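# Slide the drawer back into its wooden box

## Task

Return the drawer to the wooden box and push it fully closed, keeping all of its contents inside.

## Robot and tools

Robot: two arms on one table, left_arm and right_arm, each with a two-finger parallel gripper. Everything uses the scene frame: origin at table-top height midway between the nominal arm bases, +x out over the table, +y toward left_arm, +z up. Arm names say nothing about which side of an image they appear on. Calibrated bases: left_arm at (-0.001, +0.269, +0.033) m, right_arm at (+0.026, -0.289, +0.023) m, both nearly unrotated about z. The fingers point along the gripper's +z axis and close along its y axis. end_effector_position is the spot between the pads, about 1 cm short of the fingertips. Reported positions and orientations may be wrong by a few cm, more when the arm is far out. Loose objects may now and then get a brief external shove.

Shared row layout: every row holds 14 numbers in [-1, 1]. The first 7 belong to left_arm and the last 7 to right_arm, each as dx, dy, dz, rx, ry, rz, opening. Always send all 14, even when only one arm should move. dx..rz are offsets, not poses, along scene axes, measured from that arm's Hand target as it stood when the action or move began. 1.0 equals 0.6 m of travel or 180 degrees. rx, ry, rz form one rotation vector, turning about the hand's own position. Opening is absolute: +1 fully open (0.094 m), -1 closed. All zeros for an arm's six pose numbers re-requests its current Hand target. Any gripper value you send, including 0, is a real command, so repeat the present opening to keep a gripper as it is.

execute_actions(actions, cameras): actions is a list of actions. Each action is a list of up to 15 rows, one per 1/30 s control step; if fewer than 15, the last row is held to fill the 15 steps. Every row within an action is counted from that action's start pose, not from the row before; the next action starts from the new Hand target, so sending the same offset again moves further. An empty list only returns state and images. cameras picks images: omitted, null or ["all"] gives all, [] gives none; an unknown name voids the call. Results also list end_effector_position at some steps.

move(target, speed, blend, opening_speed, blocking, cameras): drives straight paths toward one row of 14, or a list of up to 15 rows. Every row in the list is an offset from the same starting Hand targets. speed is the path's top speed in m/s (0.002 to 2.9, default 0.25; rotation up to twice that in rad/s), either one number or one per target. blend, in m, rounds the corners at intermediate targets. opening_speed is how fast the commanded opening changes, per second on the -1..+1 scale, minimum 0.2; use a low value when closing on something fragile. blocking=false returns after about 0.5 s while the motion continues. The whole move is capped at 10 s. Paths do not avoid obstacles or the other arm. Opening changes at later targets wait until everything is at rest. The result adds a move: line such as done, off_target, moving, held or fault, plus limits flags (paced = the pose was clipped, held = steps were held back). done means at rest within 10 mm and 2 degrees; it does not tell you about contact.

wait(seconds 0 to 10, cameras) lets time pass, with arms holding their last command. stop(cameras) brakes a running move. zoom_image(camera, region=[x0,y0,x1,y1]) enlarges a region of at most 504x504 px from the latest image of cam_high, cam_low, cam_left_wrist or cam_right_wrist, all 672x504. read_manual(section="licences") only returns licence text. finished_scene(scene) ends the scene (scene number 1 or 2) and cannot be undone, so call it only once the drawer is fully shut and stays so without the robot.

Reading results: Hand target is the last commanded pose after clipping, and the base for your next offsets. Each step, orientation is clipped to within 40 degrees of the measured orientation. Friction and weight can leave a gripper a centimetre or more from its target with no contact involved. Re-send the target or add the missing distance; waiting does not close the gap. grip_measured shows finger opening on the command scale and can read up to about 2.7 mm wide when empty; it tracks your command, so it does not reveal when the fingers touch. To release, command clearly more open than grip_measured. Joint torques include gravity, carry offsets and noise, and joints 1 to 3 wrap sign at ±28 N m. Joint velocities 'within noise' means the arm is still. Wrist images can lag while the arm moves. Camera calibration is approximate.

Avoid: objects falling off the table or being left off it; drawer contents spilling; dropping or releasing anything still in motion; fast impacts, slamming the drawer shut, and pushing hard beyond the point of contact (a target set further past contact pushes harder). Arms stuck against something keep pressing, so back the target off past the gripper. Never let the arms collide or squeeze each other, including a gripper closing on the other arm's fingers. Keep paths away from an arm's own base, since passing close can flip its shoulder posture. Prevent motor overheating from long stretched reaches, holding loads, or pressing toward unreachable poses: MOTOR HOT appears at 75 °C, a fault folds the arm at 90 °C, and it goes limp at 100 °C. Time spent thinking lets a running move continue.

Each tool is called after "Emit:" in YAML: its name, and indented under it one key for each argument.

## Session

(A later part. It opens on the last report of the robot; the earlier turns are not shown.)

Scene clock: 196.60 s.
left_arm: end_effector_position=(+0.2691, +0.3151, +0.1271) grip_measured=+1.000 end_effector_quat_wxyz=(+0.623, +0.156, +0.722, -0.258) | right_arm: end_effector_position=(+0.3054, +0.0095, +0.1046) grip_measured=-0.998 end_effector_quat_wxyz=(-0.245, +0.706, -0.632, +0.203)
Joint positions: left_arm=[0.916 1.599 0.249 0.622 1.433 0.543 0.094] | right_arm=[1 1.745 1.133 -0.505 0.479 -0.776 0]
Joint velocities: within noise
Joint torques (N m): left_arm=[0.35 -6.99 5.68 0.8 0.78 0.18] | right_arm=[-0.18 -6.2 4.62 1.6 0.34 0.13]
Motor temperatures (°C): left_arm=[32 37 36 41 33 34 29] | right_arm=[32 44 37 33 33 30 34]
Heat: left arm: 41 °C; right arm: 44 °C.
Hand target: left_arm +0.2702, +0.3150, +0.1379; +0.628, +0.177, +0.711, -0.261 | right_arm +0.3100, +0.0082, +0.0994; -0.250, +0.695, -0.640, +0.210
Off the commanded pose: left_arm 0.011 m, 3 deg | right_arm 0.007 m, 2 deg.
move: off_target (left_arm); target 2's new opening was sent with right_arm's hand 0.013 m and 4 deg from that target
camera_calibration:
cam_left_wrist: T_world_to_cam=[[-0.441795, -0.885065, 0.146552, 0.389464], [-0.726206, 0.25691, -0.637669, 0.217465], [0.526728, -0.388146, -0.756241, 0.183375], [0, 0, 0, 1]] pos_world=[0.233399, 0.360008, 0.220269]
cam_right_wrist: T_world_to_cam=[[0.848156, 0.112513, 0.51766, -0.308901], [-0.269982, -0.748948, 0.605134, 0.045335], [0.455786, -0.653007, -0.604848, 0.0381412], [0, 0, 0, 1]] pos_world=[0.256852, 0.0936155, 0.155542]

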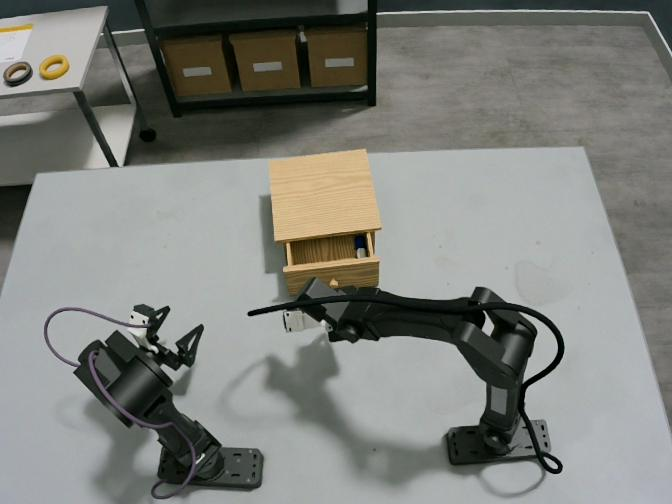

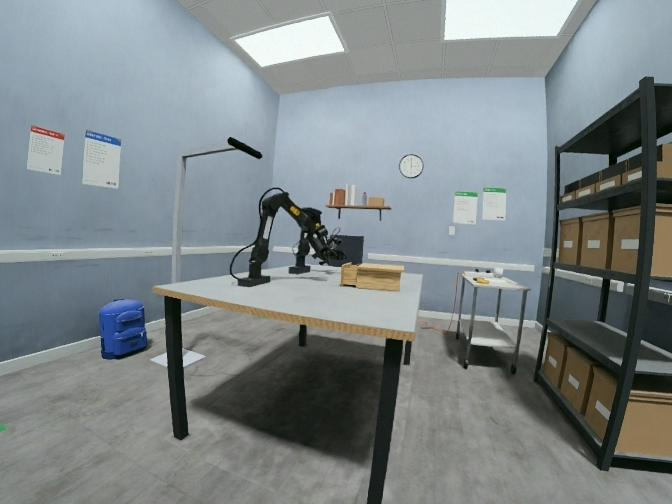

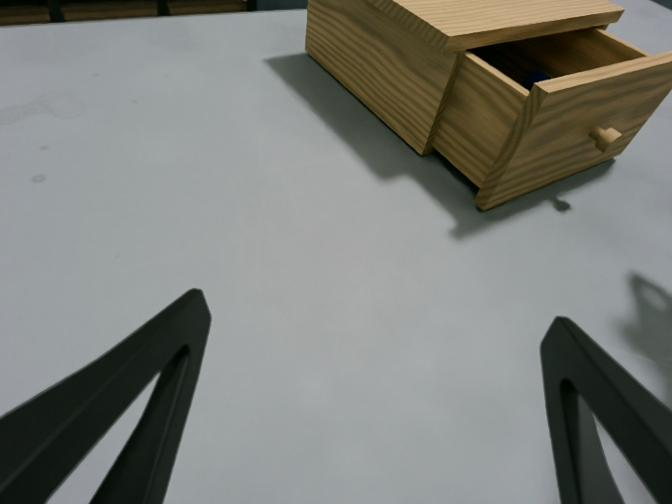

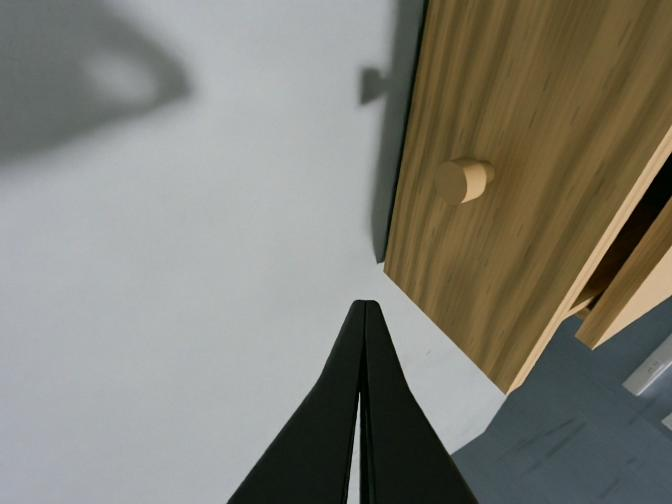

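Emit:
move:
  target:
    - [0,0,0,0,0,0,1,0,0.0,-0.028,0,0,0,-1]
    - [0,0,0,0,0,0,1,0.2,0.016,-0.028,0,0,0,-1]
  speed: 0.07

Emit:
zoom_image:
  camera: "cam_low"
  region: [310, 250, 410, 300]

Scene clock: 204.07 s.
left_arm: end_effector_position=(+0.2691, +0.3151, +0.1271) grip_measured=+1.000 end_effector_quat_wxyz=(+0.623, +0.156, +0.722, -0.258) | right_arm: end_effector_position=(+0.4193, +0.0110, +0.0795) grip_measured=-0.998 end_effector_quat_wxyz=(-0.240, +0.699, -0.640, +0.211)
Joint positions: left_arm=[0.916 1.599 0.249 0.622 1.433 0.543 0.094] | right_arm=[0.768 2.032 1.402 -0.406 0.389 -0.98 0]
Joint velocities: within noise
Joint torques (N m): left_arm=[0.34 -6.99 5.67 0.8 0.78 0.19] | right_arm=[-0.55 -7.79 9.07 1.49 0.08 -0.11]
Motor temperatures (°C): left_arm=[32 37 36 41 33 34 29] | right_arm=[32 42 37 34 33 30 33]
Heat: left arm: 41 °C; right arm: 42 °C.
Hand target: left_arm +0.2702, +0.3150, +0.1379; +0.628, +0.177, +0.711, -0.261 | right_arm +0.4300, +0.0178, +0.0826; -0.250, +0.695, -0.640, +0.210
Off the commanded pose: left_arm 0.011 m, 3 deg | right_arm 0.013 m, 1 deg.
move: off_target (left_arm, right_arm)
camera_calibration:
cam_left_wrist: T_world_to_cam=[[-0.441795, -0.885065, 0.146552, 0.389464], [-0.726206, 0.25691, -0.637669, 0.217465], [0.526728, -0.388146, -0.756241, 0.183375], [0, 0, 0, 1]] pos_world=[0.233399, 0.360008, 0.220269]
cam_right_wrist: T_world_to_cam=[[0.849485, 0.0958983, 0.518824, -0.393179], [-0.290765, -0.735452, 0.612018, 0.10041], [0.440261, -0.670756, -0.596872, -0.0219494], [0, 0, 0, 1]] pos_world=[0.372859, 0.0968293, 0.129437]

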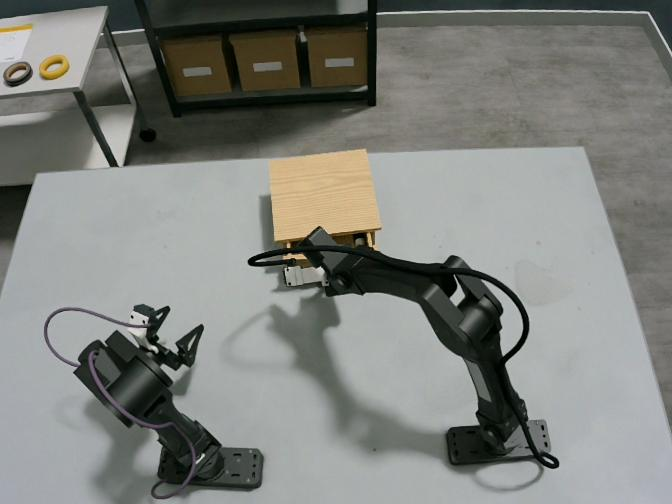

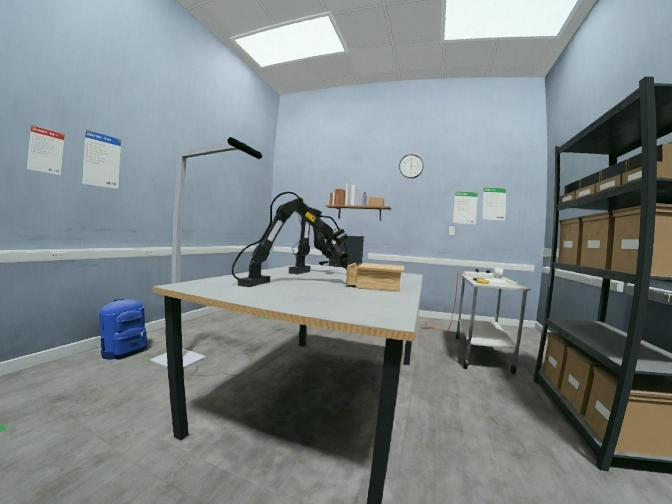

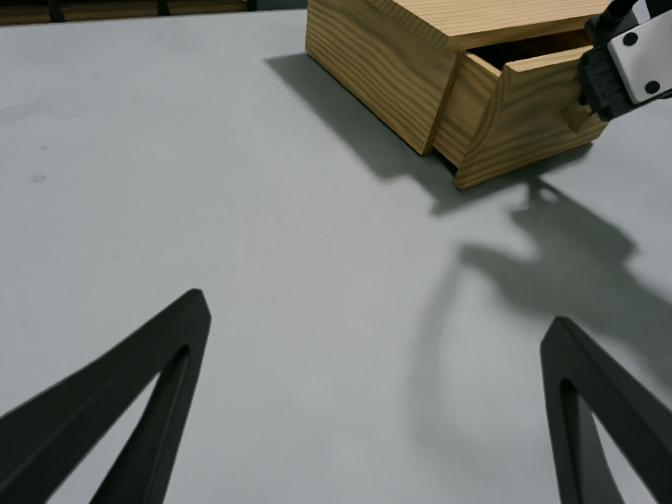

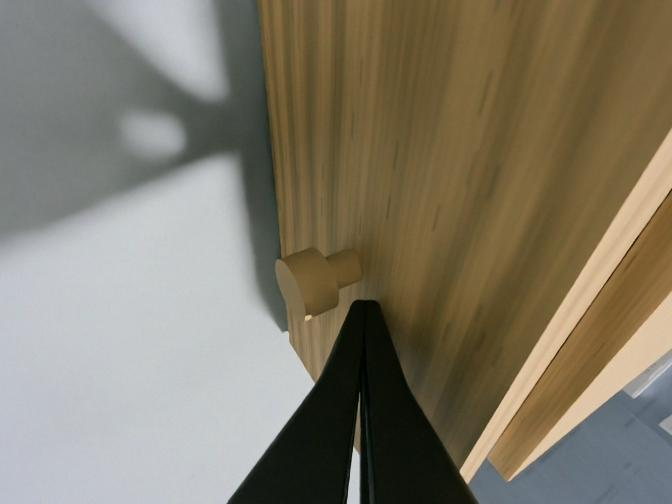

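Scaled by 5.040 from the camera's 672x504 image, which has a finer 960x720 frame.

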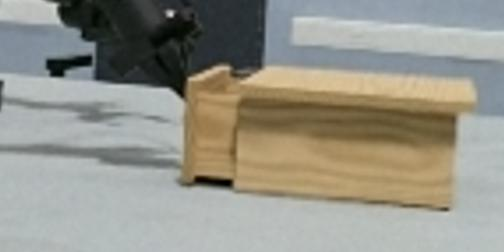

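Emit:
move:
  target:
    - [0,0,0,0,0,0,1,0.065,0.006,0.002,0,0,0,-1]
  speed: 0.06
  cameras: ["cam_low","cam_left_wrist","cam_right_wrist"]

Emit:
zoom_image:
  camera: "cam_low"
  region: [310, 250, 410, 300]

Scene clock: 209.83 s.
left_arm: end_effector_position=(+0.2691, +0.3151, +0.1271) grip_measured=+1.000 end_effector_quat_wxyz=(+0.623, +0.156, +0.722, -0.258) | right_arm: end_effector_position=(+0.4620, +0.0218, +0.0864) grip_measured=-0.998 end_effector_quat_wxyz=(-0.257, +0.694, -0.638, +0.211)
Joint positions: left_arm=[0.916 1.599 0.249 0.622 1.433 0.543 0.094] | right_arm=[0.716 2.136 1.57 -0.416 0.358 -1.031 0]
Joint velocities: within noise
Joint torques (N m): left_arm=[0.36 -6.99 5.65 0.8 0.78 0.19] | right_arm=[-0.61 -8.5 9.37 1.26 0.06 -0.12]
Motor temperatures (°C): left_arm=[32 37 36 41 33 34 29] | right_arm=[32 42 37 34 33 30 33]
Heat: left arm: 41 °C; right arm: 42 °C.
Hand target: left_arm +0.2702, +0.3150, +0.1379; +0.628, +0.177, +0.711, -0.261 | right_arm +0.4690, +0.0214, +0.0838; -0.250, +0.695, -0.640, +0.210
Off the commanded pose: left_arm 0.011 m, 3 deg | right_arm 0.008 m, 1 deg.
move: off_target (left_arm)
camera_calibration:
cam_left_wrist: T_world_to_cam=[[-0.441795, -0.885065, 0.146552, 0.389464], [-0.726206, 0.25691, -0.637669, 0.217465], [0.526728, -0.388146, -0.756241, 0.183375], [0, 0, 0, 1]] pos_world=[0.233399, 0.360008, 0.220269]
cam_right_wrist: T_world_to_cam=[[0.835298, 0.0855771, 0.543096, -0.429431], [-0.303283, -0.752205, 0.584984, 0.125073], [0.458581, -0.653348, -0.602362, -0.0377028], [0, 0, 0, 1]] pos_world=[0.413925, 0.106197, 0.137346]
Images, in order (width x height): cam_low 672x504, cam_left_wrist 672x504, cam_right_wrist 672x504.

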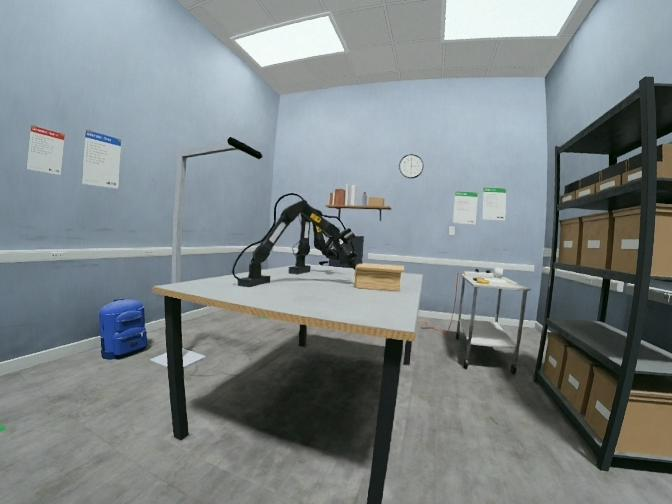

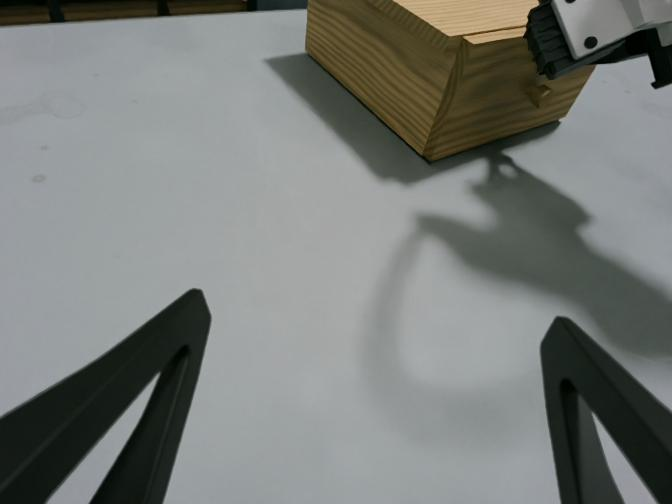

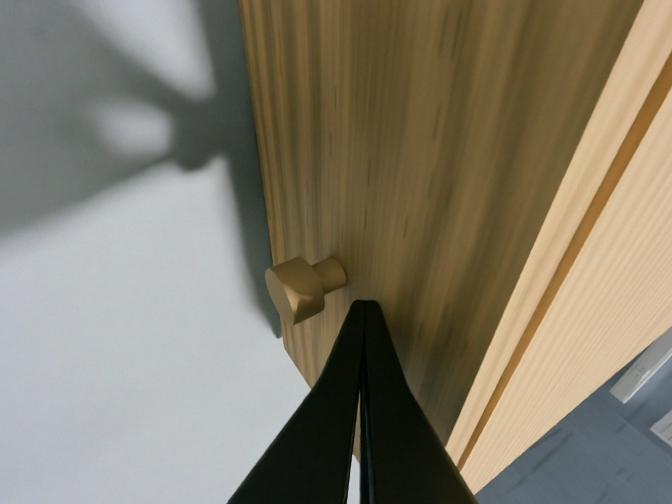

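Scaled by 5.040 from the camera's 672x504 image, which has a finer 960x720 frame.

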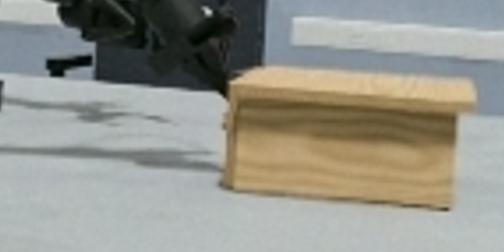

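Almost closed; final press.

Emit:
move:
  target:
    - [0,0,0,0,0,0,1,0.022,0.0,0.0,0,0,0,-1]
  speed: 0.03
  cameras: ["cam_low","cam_left_wrist","cam_right_wrist"]

Emit:
zoom_image:
  camera: "cam_left_wrist"
  region: [400, 10, 520, 170]

Emit:
zoom_image:
  camera: "cam_low"
  region: [345, 258, 375, 294]

Scene clock: 214.80 s.
left_arm: end_effector_position=(+0.2691, +0.3151, +0.1271) grip_measured=+1.000 end_effector_quat_wxyz=(+0.623, +0.156, +0.722, -0.258) | right_arm: end_effector_position=(+0.4625, +0.0241, +0.0795) grip_measured=-0.998 end_effector_quat_wxyz=(-0.240, +0.708, -0.634, +0.199)
Joint positions: left_arm=[0.916 1.599 0.249 0.622 1.433 0.543 0.094] | right_arm=[0.71 2.17 1.621 -0.469 0.331 -1.048 0]
Joint velocities: within noise
Joint torques (N m): left_arm=[0.36 -7.01 5.67 0.8 0.78 0.18] | right_arm=[-1.88 -8.57 9.94 1.54 0.21 -0.13]
Motor temperatures (°C): left_arm=[32 37 36 41 33 34 29] | right_arm=[32 41 38 34 33 30 33]
Heat: left arm: 41 °C; right arm: 41 °C.
Hand target: left_arm +0.2702, +0.3150, +0.1379; +0.628, +0.177, +0.711, -0.261 | right_arm +0.4822, +0.0214, +0.0838; -0.250, +0.695, -0.640, +0.210
Off the commanded pose: left_arm 0.011 m, 3 deg | right_arm 0.020 m, 2 deg.
move: off_target (left_arm, right_arm)
camera_calibration:
cam_left_wrist: T_world_to_cam=[[-0.441795, -0.885065, 0.146552, 0.389464], [-0.726206, 0.25691, -0.637669, 0.217465], [0.526728, -0.388146, -0.756241, 0.183375], [0, 0, 0, 1]] pos_world=[0.233399, 0.360008, 0.220269]
cam_right_wrist: T_world_to_cam=[[0.854846, 0.113367, 0.506347, -0.433008], [-0.261956, -0.748064, 0.609737, 0.109874], [0.447904, -0.653872, -0.609782, -0.035121], [0, 0, 0, 1]] pos_world=[0.414668, 0.108317, 0.130841]
Images, in order (width x height): cam_low 672x504, cam_left_wrist 672x504, cam_right_wrist 672x504.

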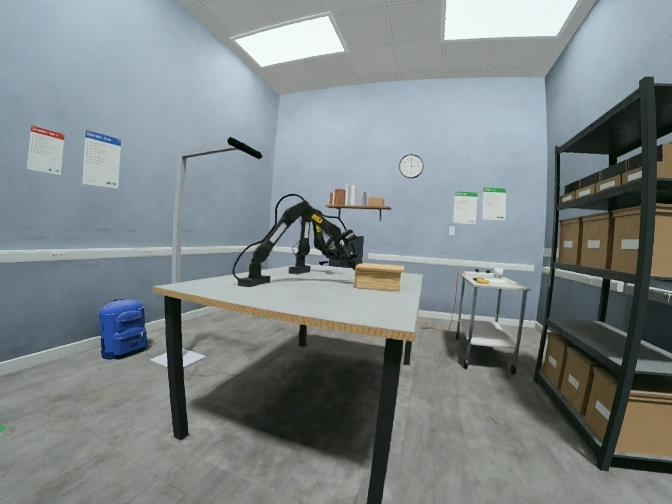

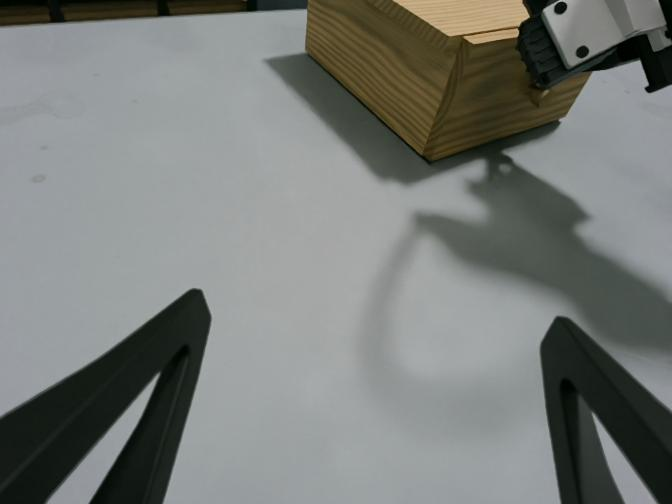

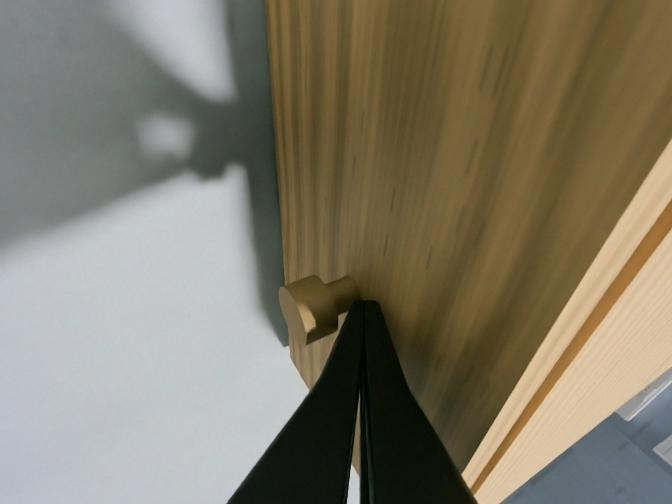

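Scaled by 3.150 from the camera's 672x504 image, which has a finer 960x720 frame.

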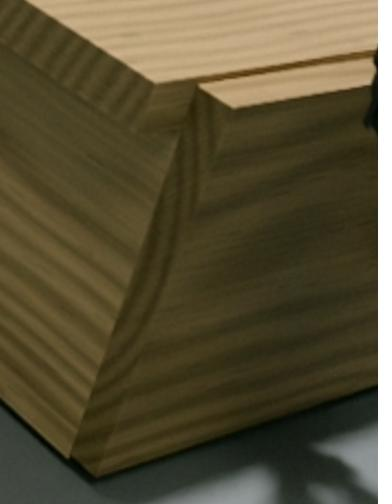

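Scaled by 14.000 from the camera's 672x504 image, which has a finer 960x720 frame.

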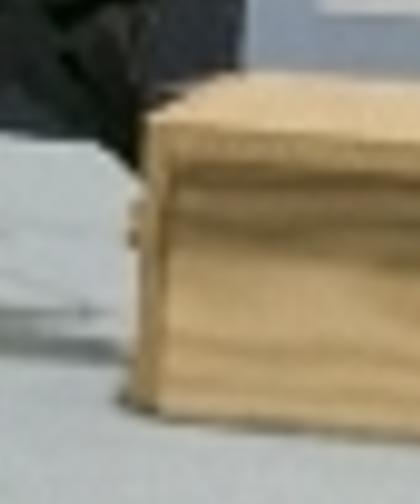

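Shut, same as scene 1. Back off and finish.

Emit:
move:
  target:
    - [0,0,0,0,0,0,1,-0.16,0,0.02,0,0,0,-1]
  speed: 0.12
  cameras: ["cam_low","cam_left_wrist"]

Emit:
zoom_image:
  camera: "cam_left_wrist"
  region: [400, 0, 620, 170]

Scene clock: 219.63 s.
left_arm: end_effector_position=(+0.2691, +0.3151, +0.1271) grip_measured=+1.000 end_effector_quat_wxyz=(+0.623, +0.156, +0.722, -0.258) | right_arm: end_effector_position=(+0.3861, +0.0284, +0.0822) grip_measured=-0.998 end_effector_quat_wxyz=(-0.240, +0.709, -0.630, +0.205)
Joint positions: left_arm=[0.916 1.599 0.249 0.622 1.433 0.543 0.094] | right_arm=[0.851 1.994 1.363 -0.433 0.412 -0.928 0]
Joint velocities: within noise
Joint torques (N m): left_arm=[0.34 -6.99 5.65 0.8 0.78 0.19] | right_arm=[-0.35 -12.36 4.46 1.31 0.29 0.2]
Motor temperatures (°C): left_arm=[32 37 36 41 33 34 29] | right_arm=[32 41 38 34 33 30 33]
Heat: left arm: 41 °C; right arm: 41 °C.
Hand target: left_arm +0.2702, +0.3150, +0.1379; +0.628, +0.177, +0.711, -0.261 | right_arm +0.3862, +0.0214, +0.0958; -0.250, +0.695, -0.640, +0.210
Off the commanded pose: left_arm 0.011 m, 3 deg | right_arm 0.015 m, 2 deg.
move: off_target (left_arm, right_arm)
camera_calibration:
cam_left_wrist: T_world_to_cam=[[-0.441795, -0.885065, 0.146552, 0.389464], [-0.726206, 0.25691, -0.637669, 0.217465], [0.526728, -0.388146, -0.756241, 0.183375], [0, 0, 0, 1]] pos_world=[0.233399, 0.360008, 0.220269]
Images, in order (width x height): cam_low 672x504, cam_left_wrist 672x504.

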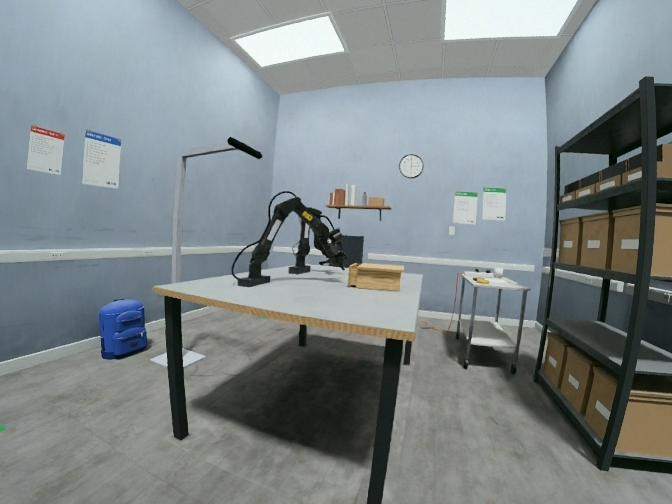

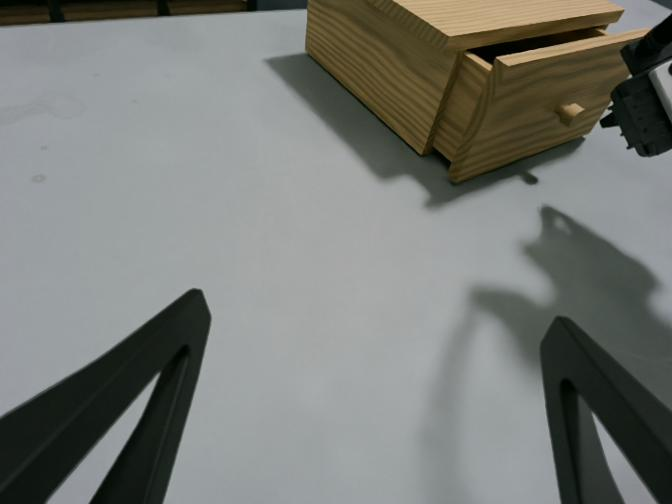

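Scaled by 2.291 from the camera's 672x504 image, which has a finer 960x720 frame.

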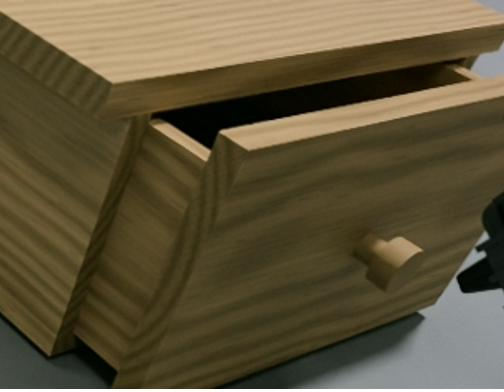

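Emit:
move:
  target:
    - [0,0,0,0,0,0,1,0,0,0.07,0,0,0,-1]
    - [0,0,0,0,0,0,1,-0.07,-0.02,0.08,0,0,0,-1]
    - [0,0,0,0,0,0,1,-0.07,-0.02,0.012,0,0,0,-1]
  speed: 0.1
  cameras: ["cam_right_wrist","cam_left_wrist"]

Scene clock: 227.00 s.
left_arm: end_effector_position=(+0.2691, +0.3151, +0.1271) grip_measured=+1.000 end_effector_quat_wxyz=(+0.623, +0.156, +0.722, -0.258) | right_arm: end_effector_position=(+0.3399, +0.0106, +0.1060) grip_measured=-0.998 end_effector_quat_wxyz=(-0.242, +0.708, -0.631, +0.205)
Joint positions: left_arm=[0.916 1.599 0.249 0.622 1.433 0.543 0.094] | right_arm=[0.918 1.813 1.219 -0.492 0.444 -0.86 0]
Joint velocities: within noise
Joint torques (N m): left_arm=[0.35 -7.01 5.67 0.8 0.78 0.19] | right_arm=[-0.09 -7.32 4.62 1.63 0.31 0.19]
Motor temperatures (°C): left_arm=[32 37 36 41 33 34 29] | right_arm=[32 42 38 34 33 30 33]
Heat: left arm: 41 °C; right arm: 42 °C.
Hand target: left_arm +0.2702, +0.3150, +0.1379; +0.628, +0.177, +0.711, -0.261 | right_arm +0.3442, +0.0094, +0.1030; -0.250, +0.695, -0.640, +0.210
Off the commanded pose: left_arm 0.011 m, 3 deg | right_arm 0.005 m, 2 deg.
move: off_target (left_arm)
camera_calibration:
cam_left_wrist: T_world_to_cam=[[-0.441795, -0.885065, 0.146552, 0.389464], [-0.726206, 0.25691, -0.637669, 0.217465], [0.526728, -0.388146, -0.756241, 0.183375], [0, 0, 0, 1]] pos_world=[0.233399, 0.360008, 0.220269]
cam_right_wrist: T_world_to_cam=[[0.84874, 0.118047, 0.515466, -0.339087], [-0.267497, -0.745015, 0.611063, 0.0531979], [0.456164, -0.656519, -0.600747, 0.0234007], [0, 0, 0, 1]] pos_world=[0.291353, 0.0950245, 0.156339]
Images, in order (width x height): cam_left_wrist 672x504, cam_right_wrist 672x504.

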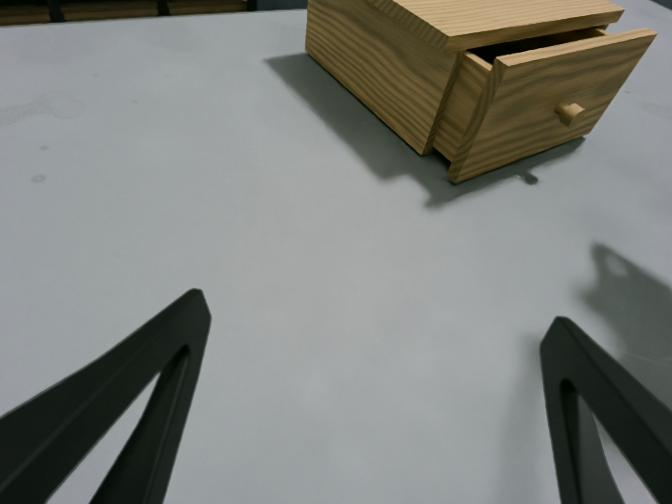

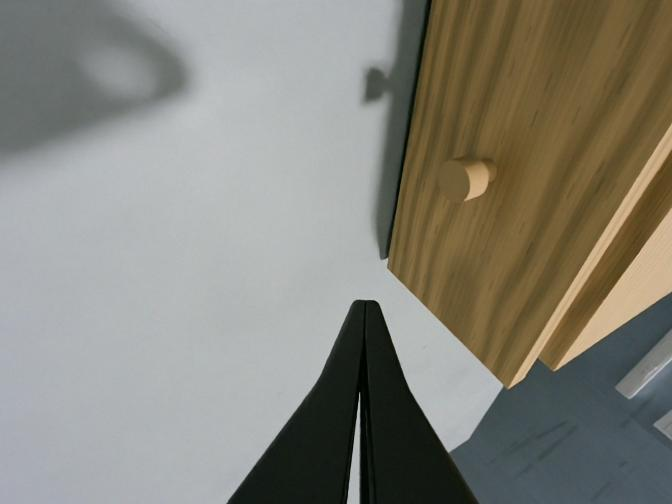

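Emit:
move:
  target:
    - [0,0,0,0,0,0,1,0.19,0.015,-0.012,0,0,0,-1]
    - [0,0,0,0,0,0,1,0.235,0.019,-0.012,0,0,0,-1]
  speed: [0.08,0.03]
  cameras: ["cam_low","cam_left_wrist","cam_right_wrist"]

Scene clock: 234.27 s.
left_arm: end_effector_position=(+0.2691, +0.3151, +0.1271) grip_measured=+1.000 end_effector_quat_wxyz=(+0.623, +0.156, +0.722, -0.258) | right_arm: end_effector_position=(+0.4625, +0.0230, +0.0898) grip_measured=-0.998 end_effector_quat_wxyz=(-0.235, +0.710, -0.634, +0.197)
Joint positions: left_arm=[0.916 1.599 0.249 0.622 1.433 0.543 0.094] | right_arm=[0.707 2.162 1.658 -0.525 0.326 -1.051 0]
Joint velocities: within noise
Joint torques (N m): left_arm=[0.35 -7.01 5.67 0.8 0.78 0.18] | right_arm=[-2.03 -8.55 10.1 1.62 0.23 -0.13]
Motor temperatures (°C): left_arm=[32 37 36 40 33 34 29] | right_arm=[32 41 38 35 33 30 33]
Heat: left arm: 40 °C; right arm: 41 °C.
Hand target: left_arm +0.2702, +0.3150, +0.1379; +0.628, +0.177, +0.711, -0.261 | right_arm +0.4852, +0.0208, +0.0958; -0.250, +0.695, -0.640, +0.210
Off the commanded pose: left_arm 0.011 m, 3 deg | right_arm 0.024 m, 3 deg.
move: off_target (left_arm, right_arm)
camera_calibration:
cam_left_wrist: T_world_to_cam=[[-0.441795, -0.885065, 0.146552, 0.389464], [-0.726206, 0.25691, -0.637669, 0.217465], [0.526728, -0.388146, -0.756241, 0.183375], [0, 0, 0, 1]] pos_world=[0.233399, 0.360008, 0.220269]
cam_right_wrist: T_world_to_cam=[[0.859822, 0.118001, 0.496771, -0.439685], [-0.254219, -0.744829, 0.61693, 0.0984612], [0.442808, -0.656739, -0.610422, -0.0270962], [0, 0, 0, 1]] pos_world=[0.41508, 0.107425, 0.141139]
Images, in order (width x height): cam_low 672x504, cam_left_wrist 672x504, cam_right_wrist 672x504.

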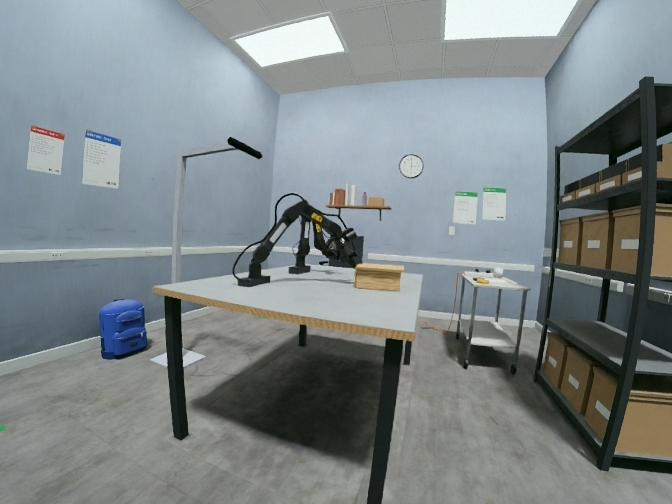

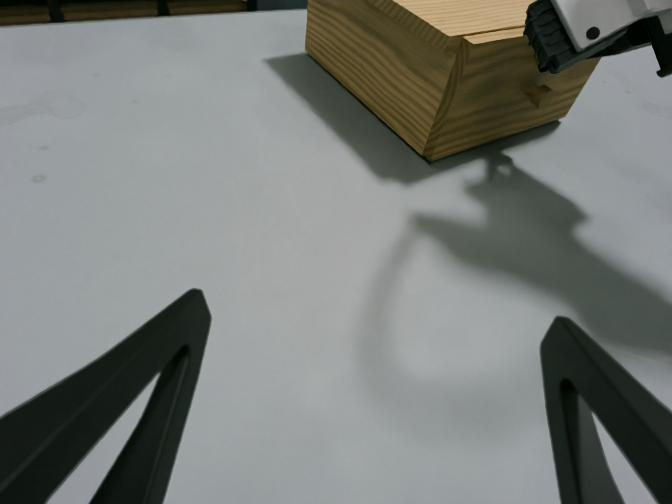

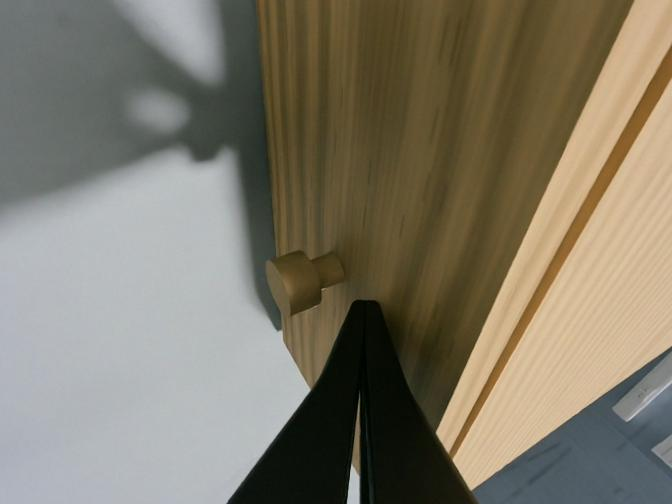

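Emit:
move:
  target:
    - [0,0,0,0,0,0,1,-0.04,0,0.02,0,0,0,-1]
    - [0,0,0,0,0,0,1,-0.045,0,0.12,0,0,0,-1]
    - [0,0,0,0,0,0,1,-0.25,-0.05,0.14,0,0,0,-1]
  speed: 0.08
  cameras: ["cam_low","cam_left_wrist","cam_high"]

Emit:
zoom_image:
  camera: "cam_left_wrist"
  region: [400, 0, 620, 170]

Scene clock: 243.70 s.
left_arm: end_effector_position=(+0.2691, +0.3151, +0.1271) grip_measured=+1.000 end_effector_quat_wxyz=(+0.623, +0.156, +0.722, -0.258) | right_arm: end_effector_position=(+0.3404, +0.0042, +0.1746) grip_measured=-0.998 end_effector_quat_wxyz=(-0.256, +0.703, -0.631, +0.203)
Joint positions: left_arm=[0.916 1.599 0.249 0.622 1.433 0.543 0.094] | right_arm=[0.906 1.715 1.366 -0.703 0.438 -0.873 0]
Joint velocities: within noise
Joint torques (N m): left_arm=[0.38 -6.99 5.67 0.8 0.78 0.19] | right_arm=[0.18 -9.88 4.77 1.05 0.31 0.2]
Motor temperatures (°C): left_arm=[32 37 36 40 33 34 29] | right_arm=[32 41 38 35 33 30 33]
Heat: left arm: 40 °C; right arm: 41 °C.
Hand target: left_arm +0.2702, +0.3150, +0.1379; +0.628, +0.177, +0.711, -0.261 | right_arm +0.3352, -0.0092, +0.1798; -0.250, +0.695, -0.640, +0.210
Off the commanded pose: left_arm 0.011 m, 3 deg | right_arm 0.015 m, 2 deg.
move: off_target (left_arm, right_arm)
camera_calibration:
cam_left_wrist: T_world_to_cam=[[-0.441795, -0.885065, 0.146552, 0.389464], [-0.726206, 0.25691, -0.637669, 0.217465], [0.526728, -0.388146, -0.756241, 0.183375], [0, 0, 0, 1]] pos_world=[0.233399, 0.360008, 0.220269]
Images, in order (width x height): cam_high 672x504, cam_low 672x504, cam_left_wrist 672x504.

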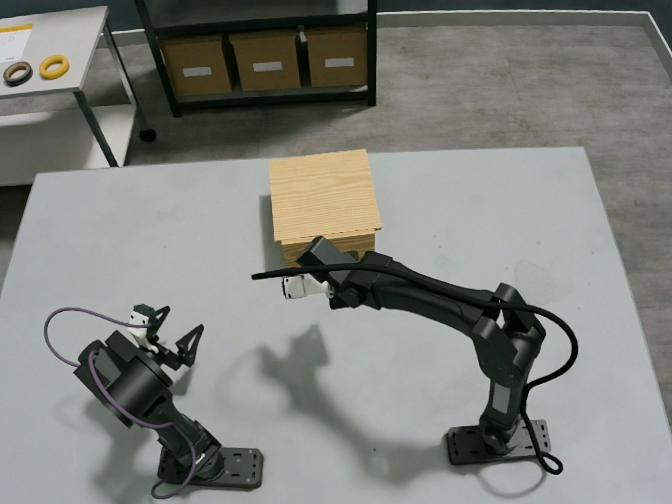

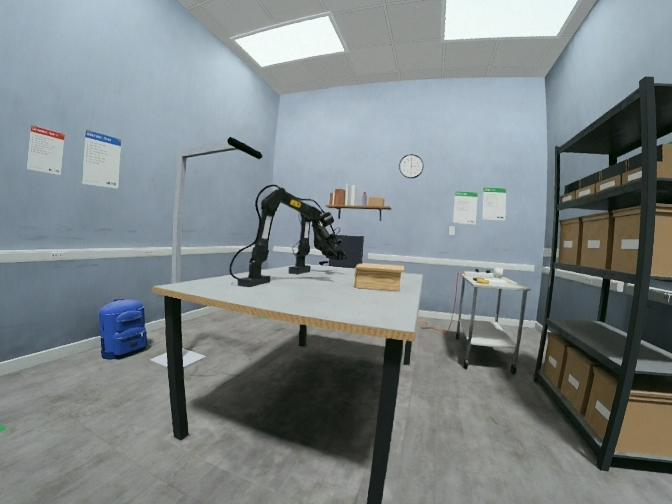

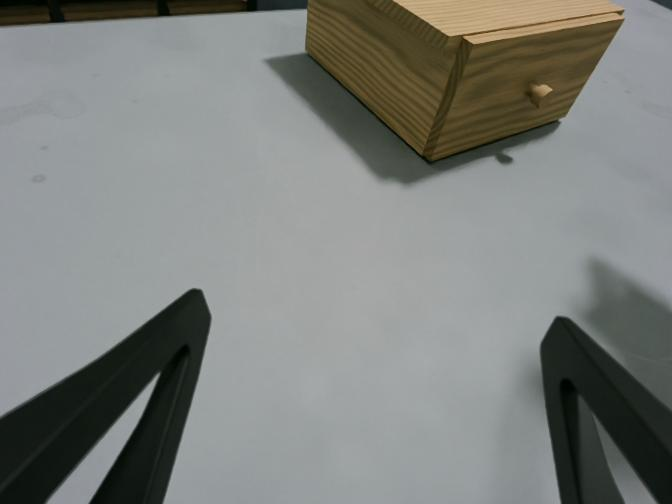

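Scaled by 2.291 from the camera's 672x504 image, which has a finer 960x720 frame.

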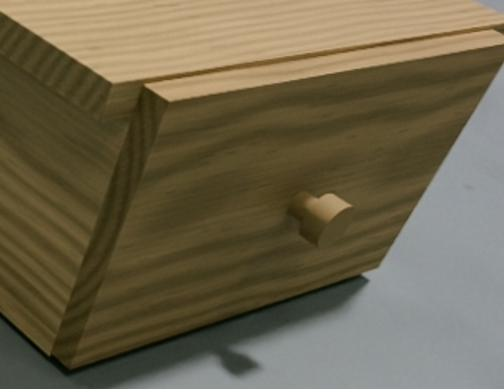

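Shut.

Emit:
finished_scene:
  scene: 2

The scene is finished: the task was done.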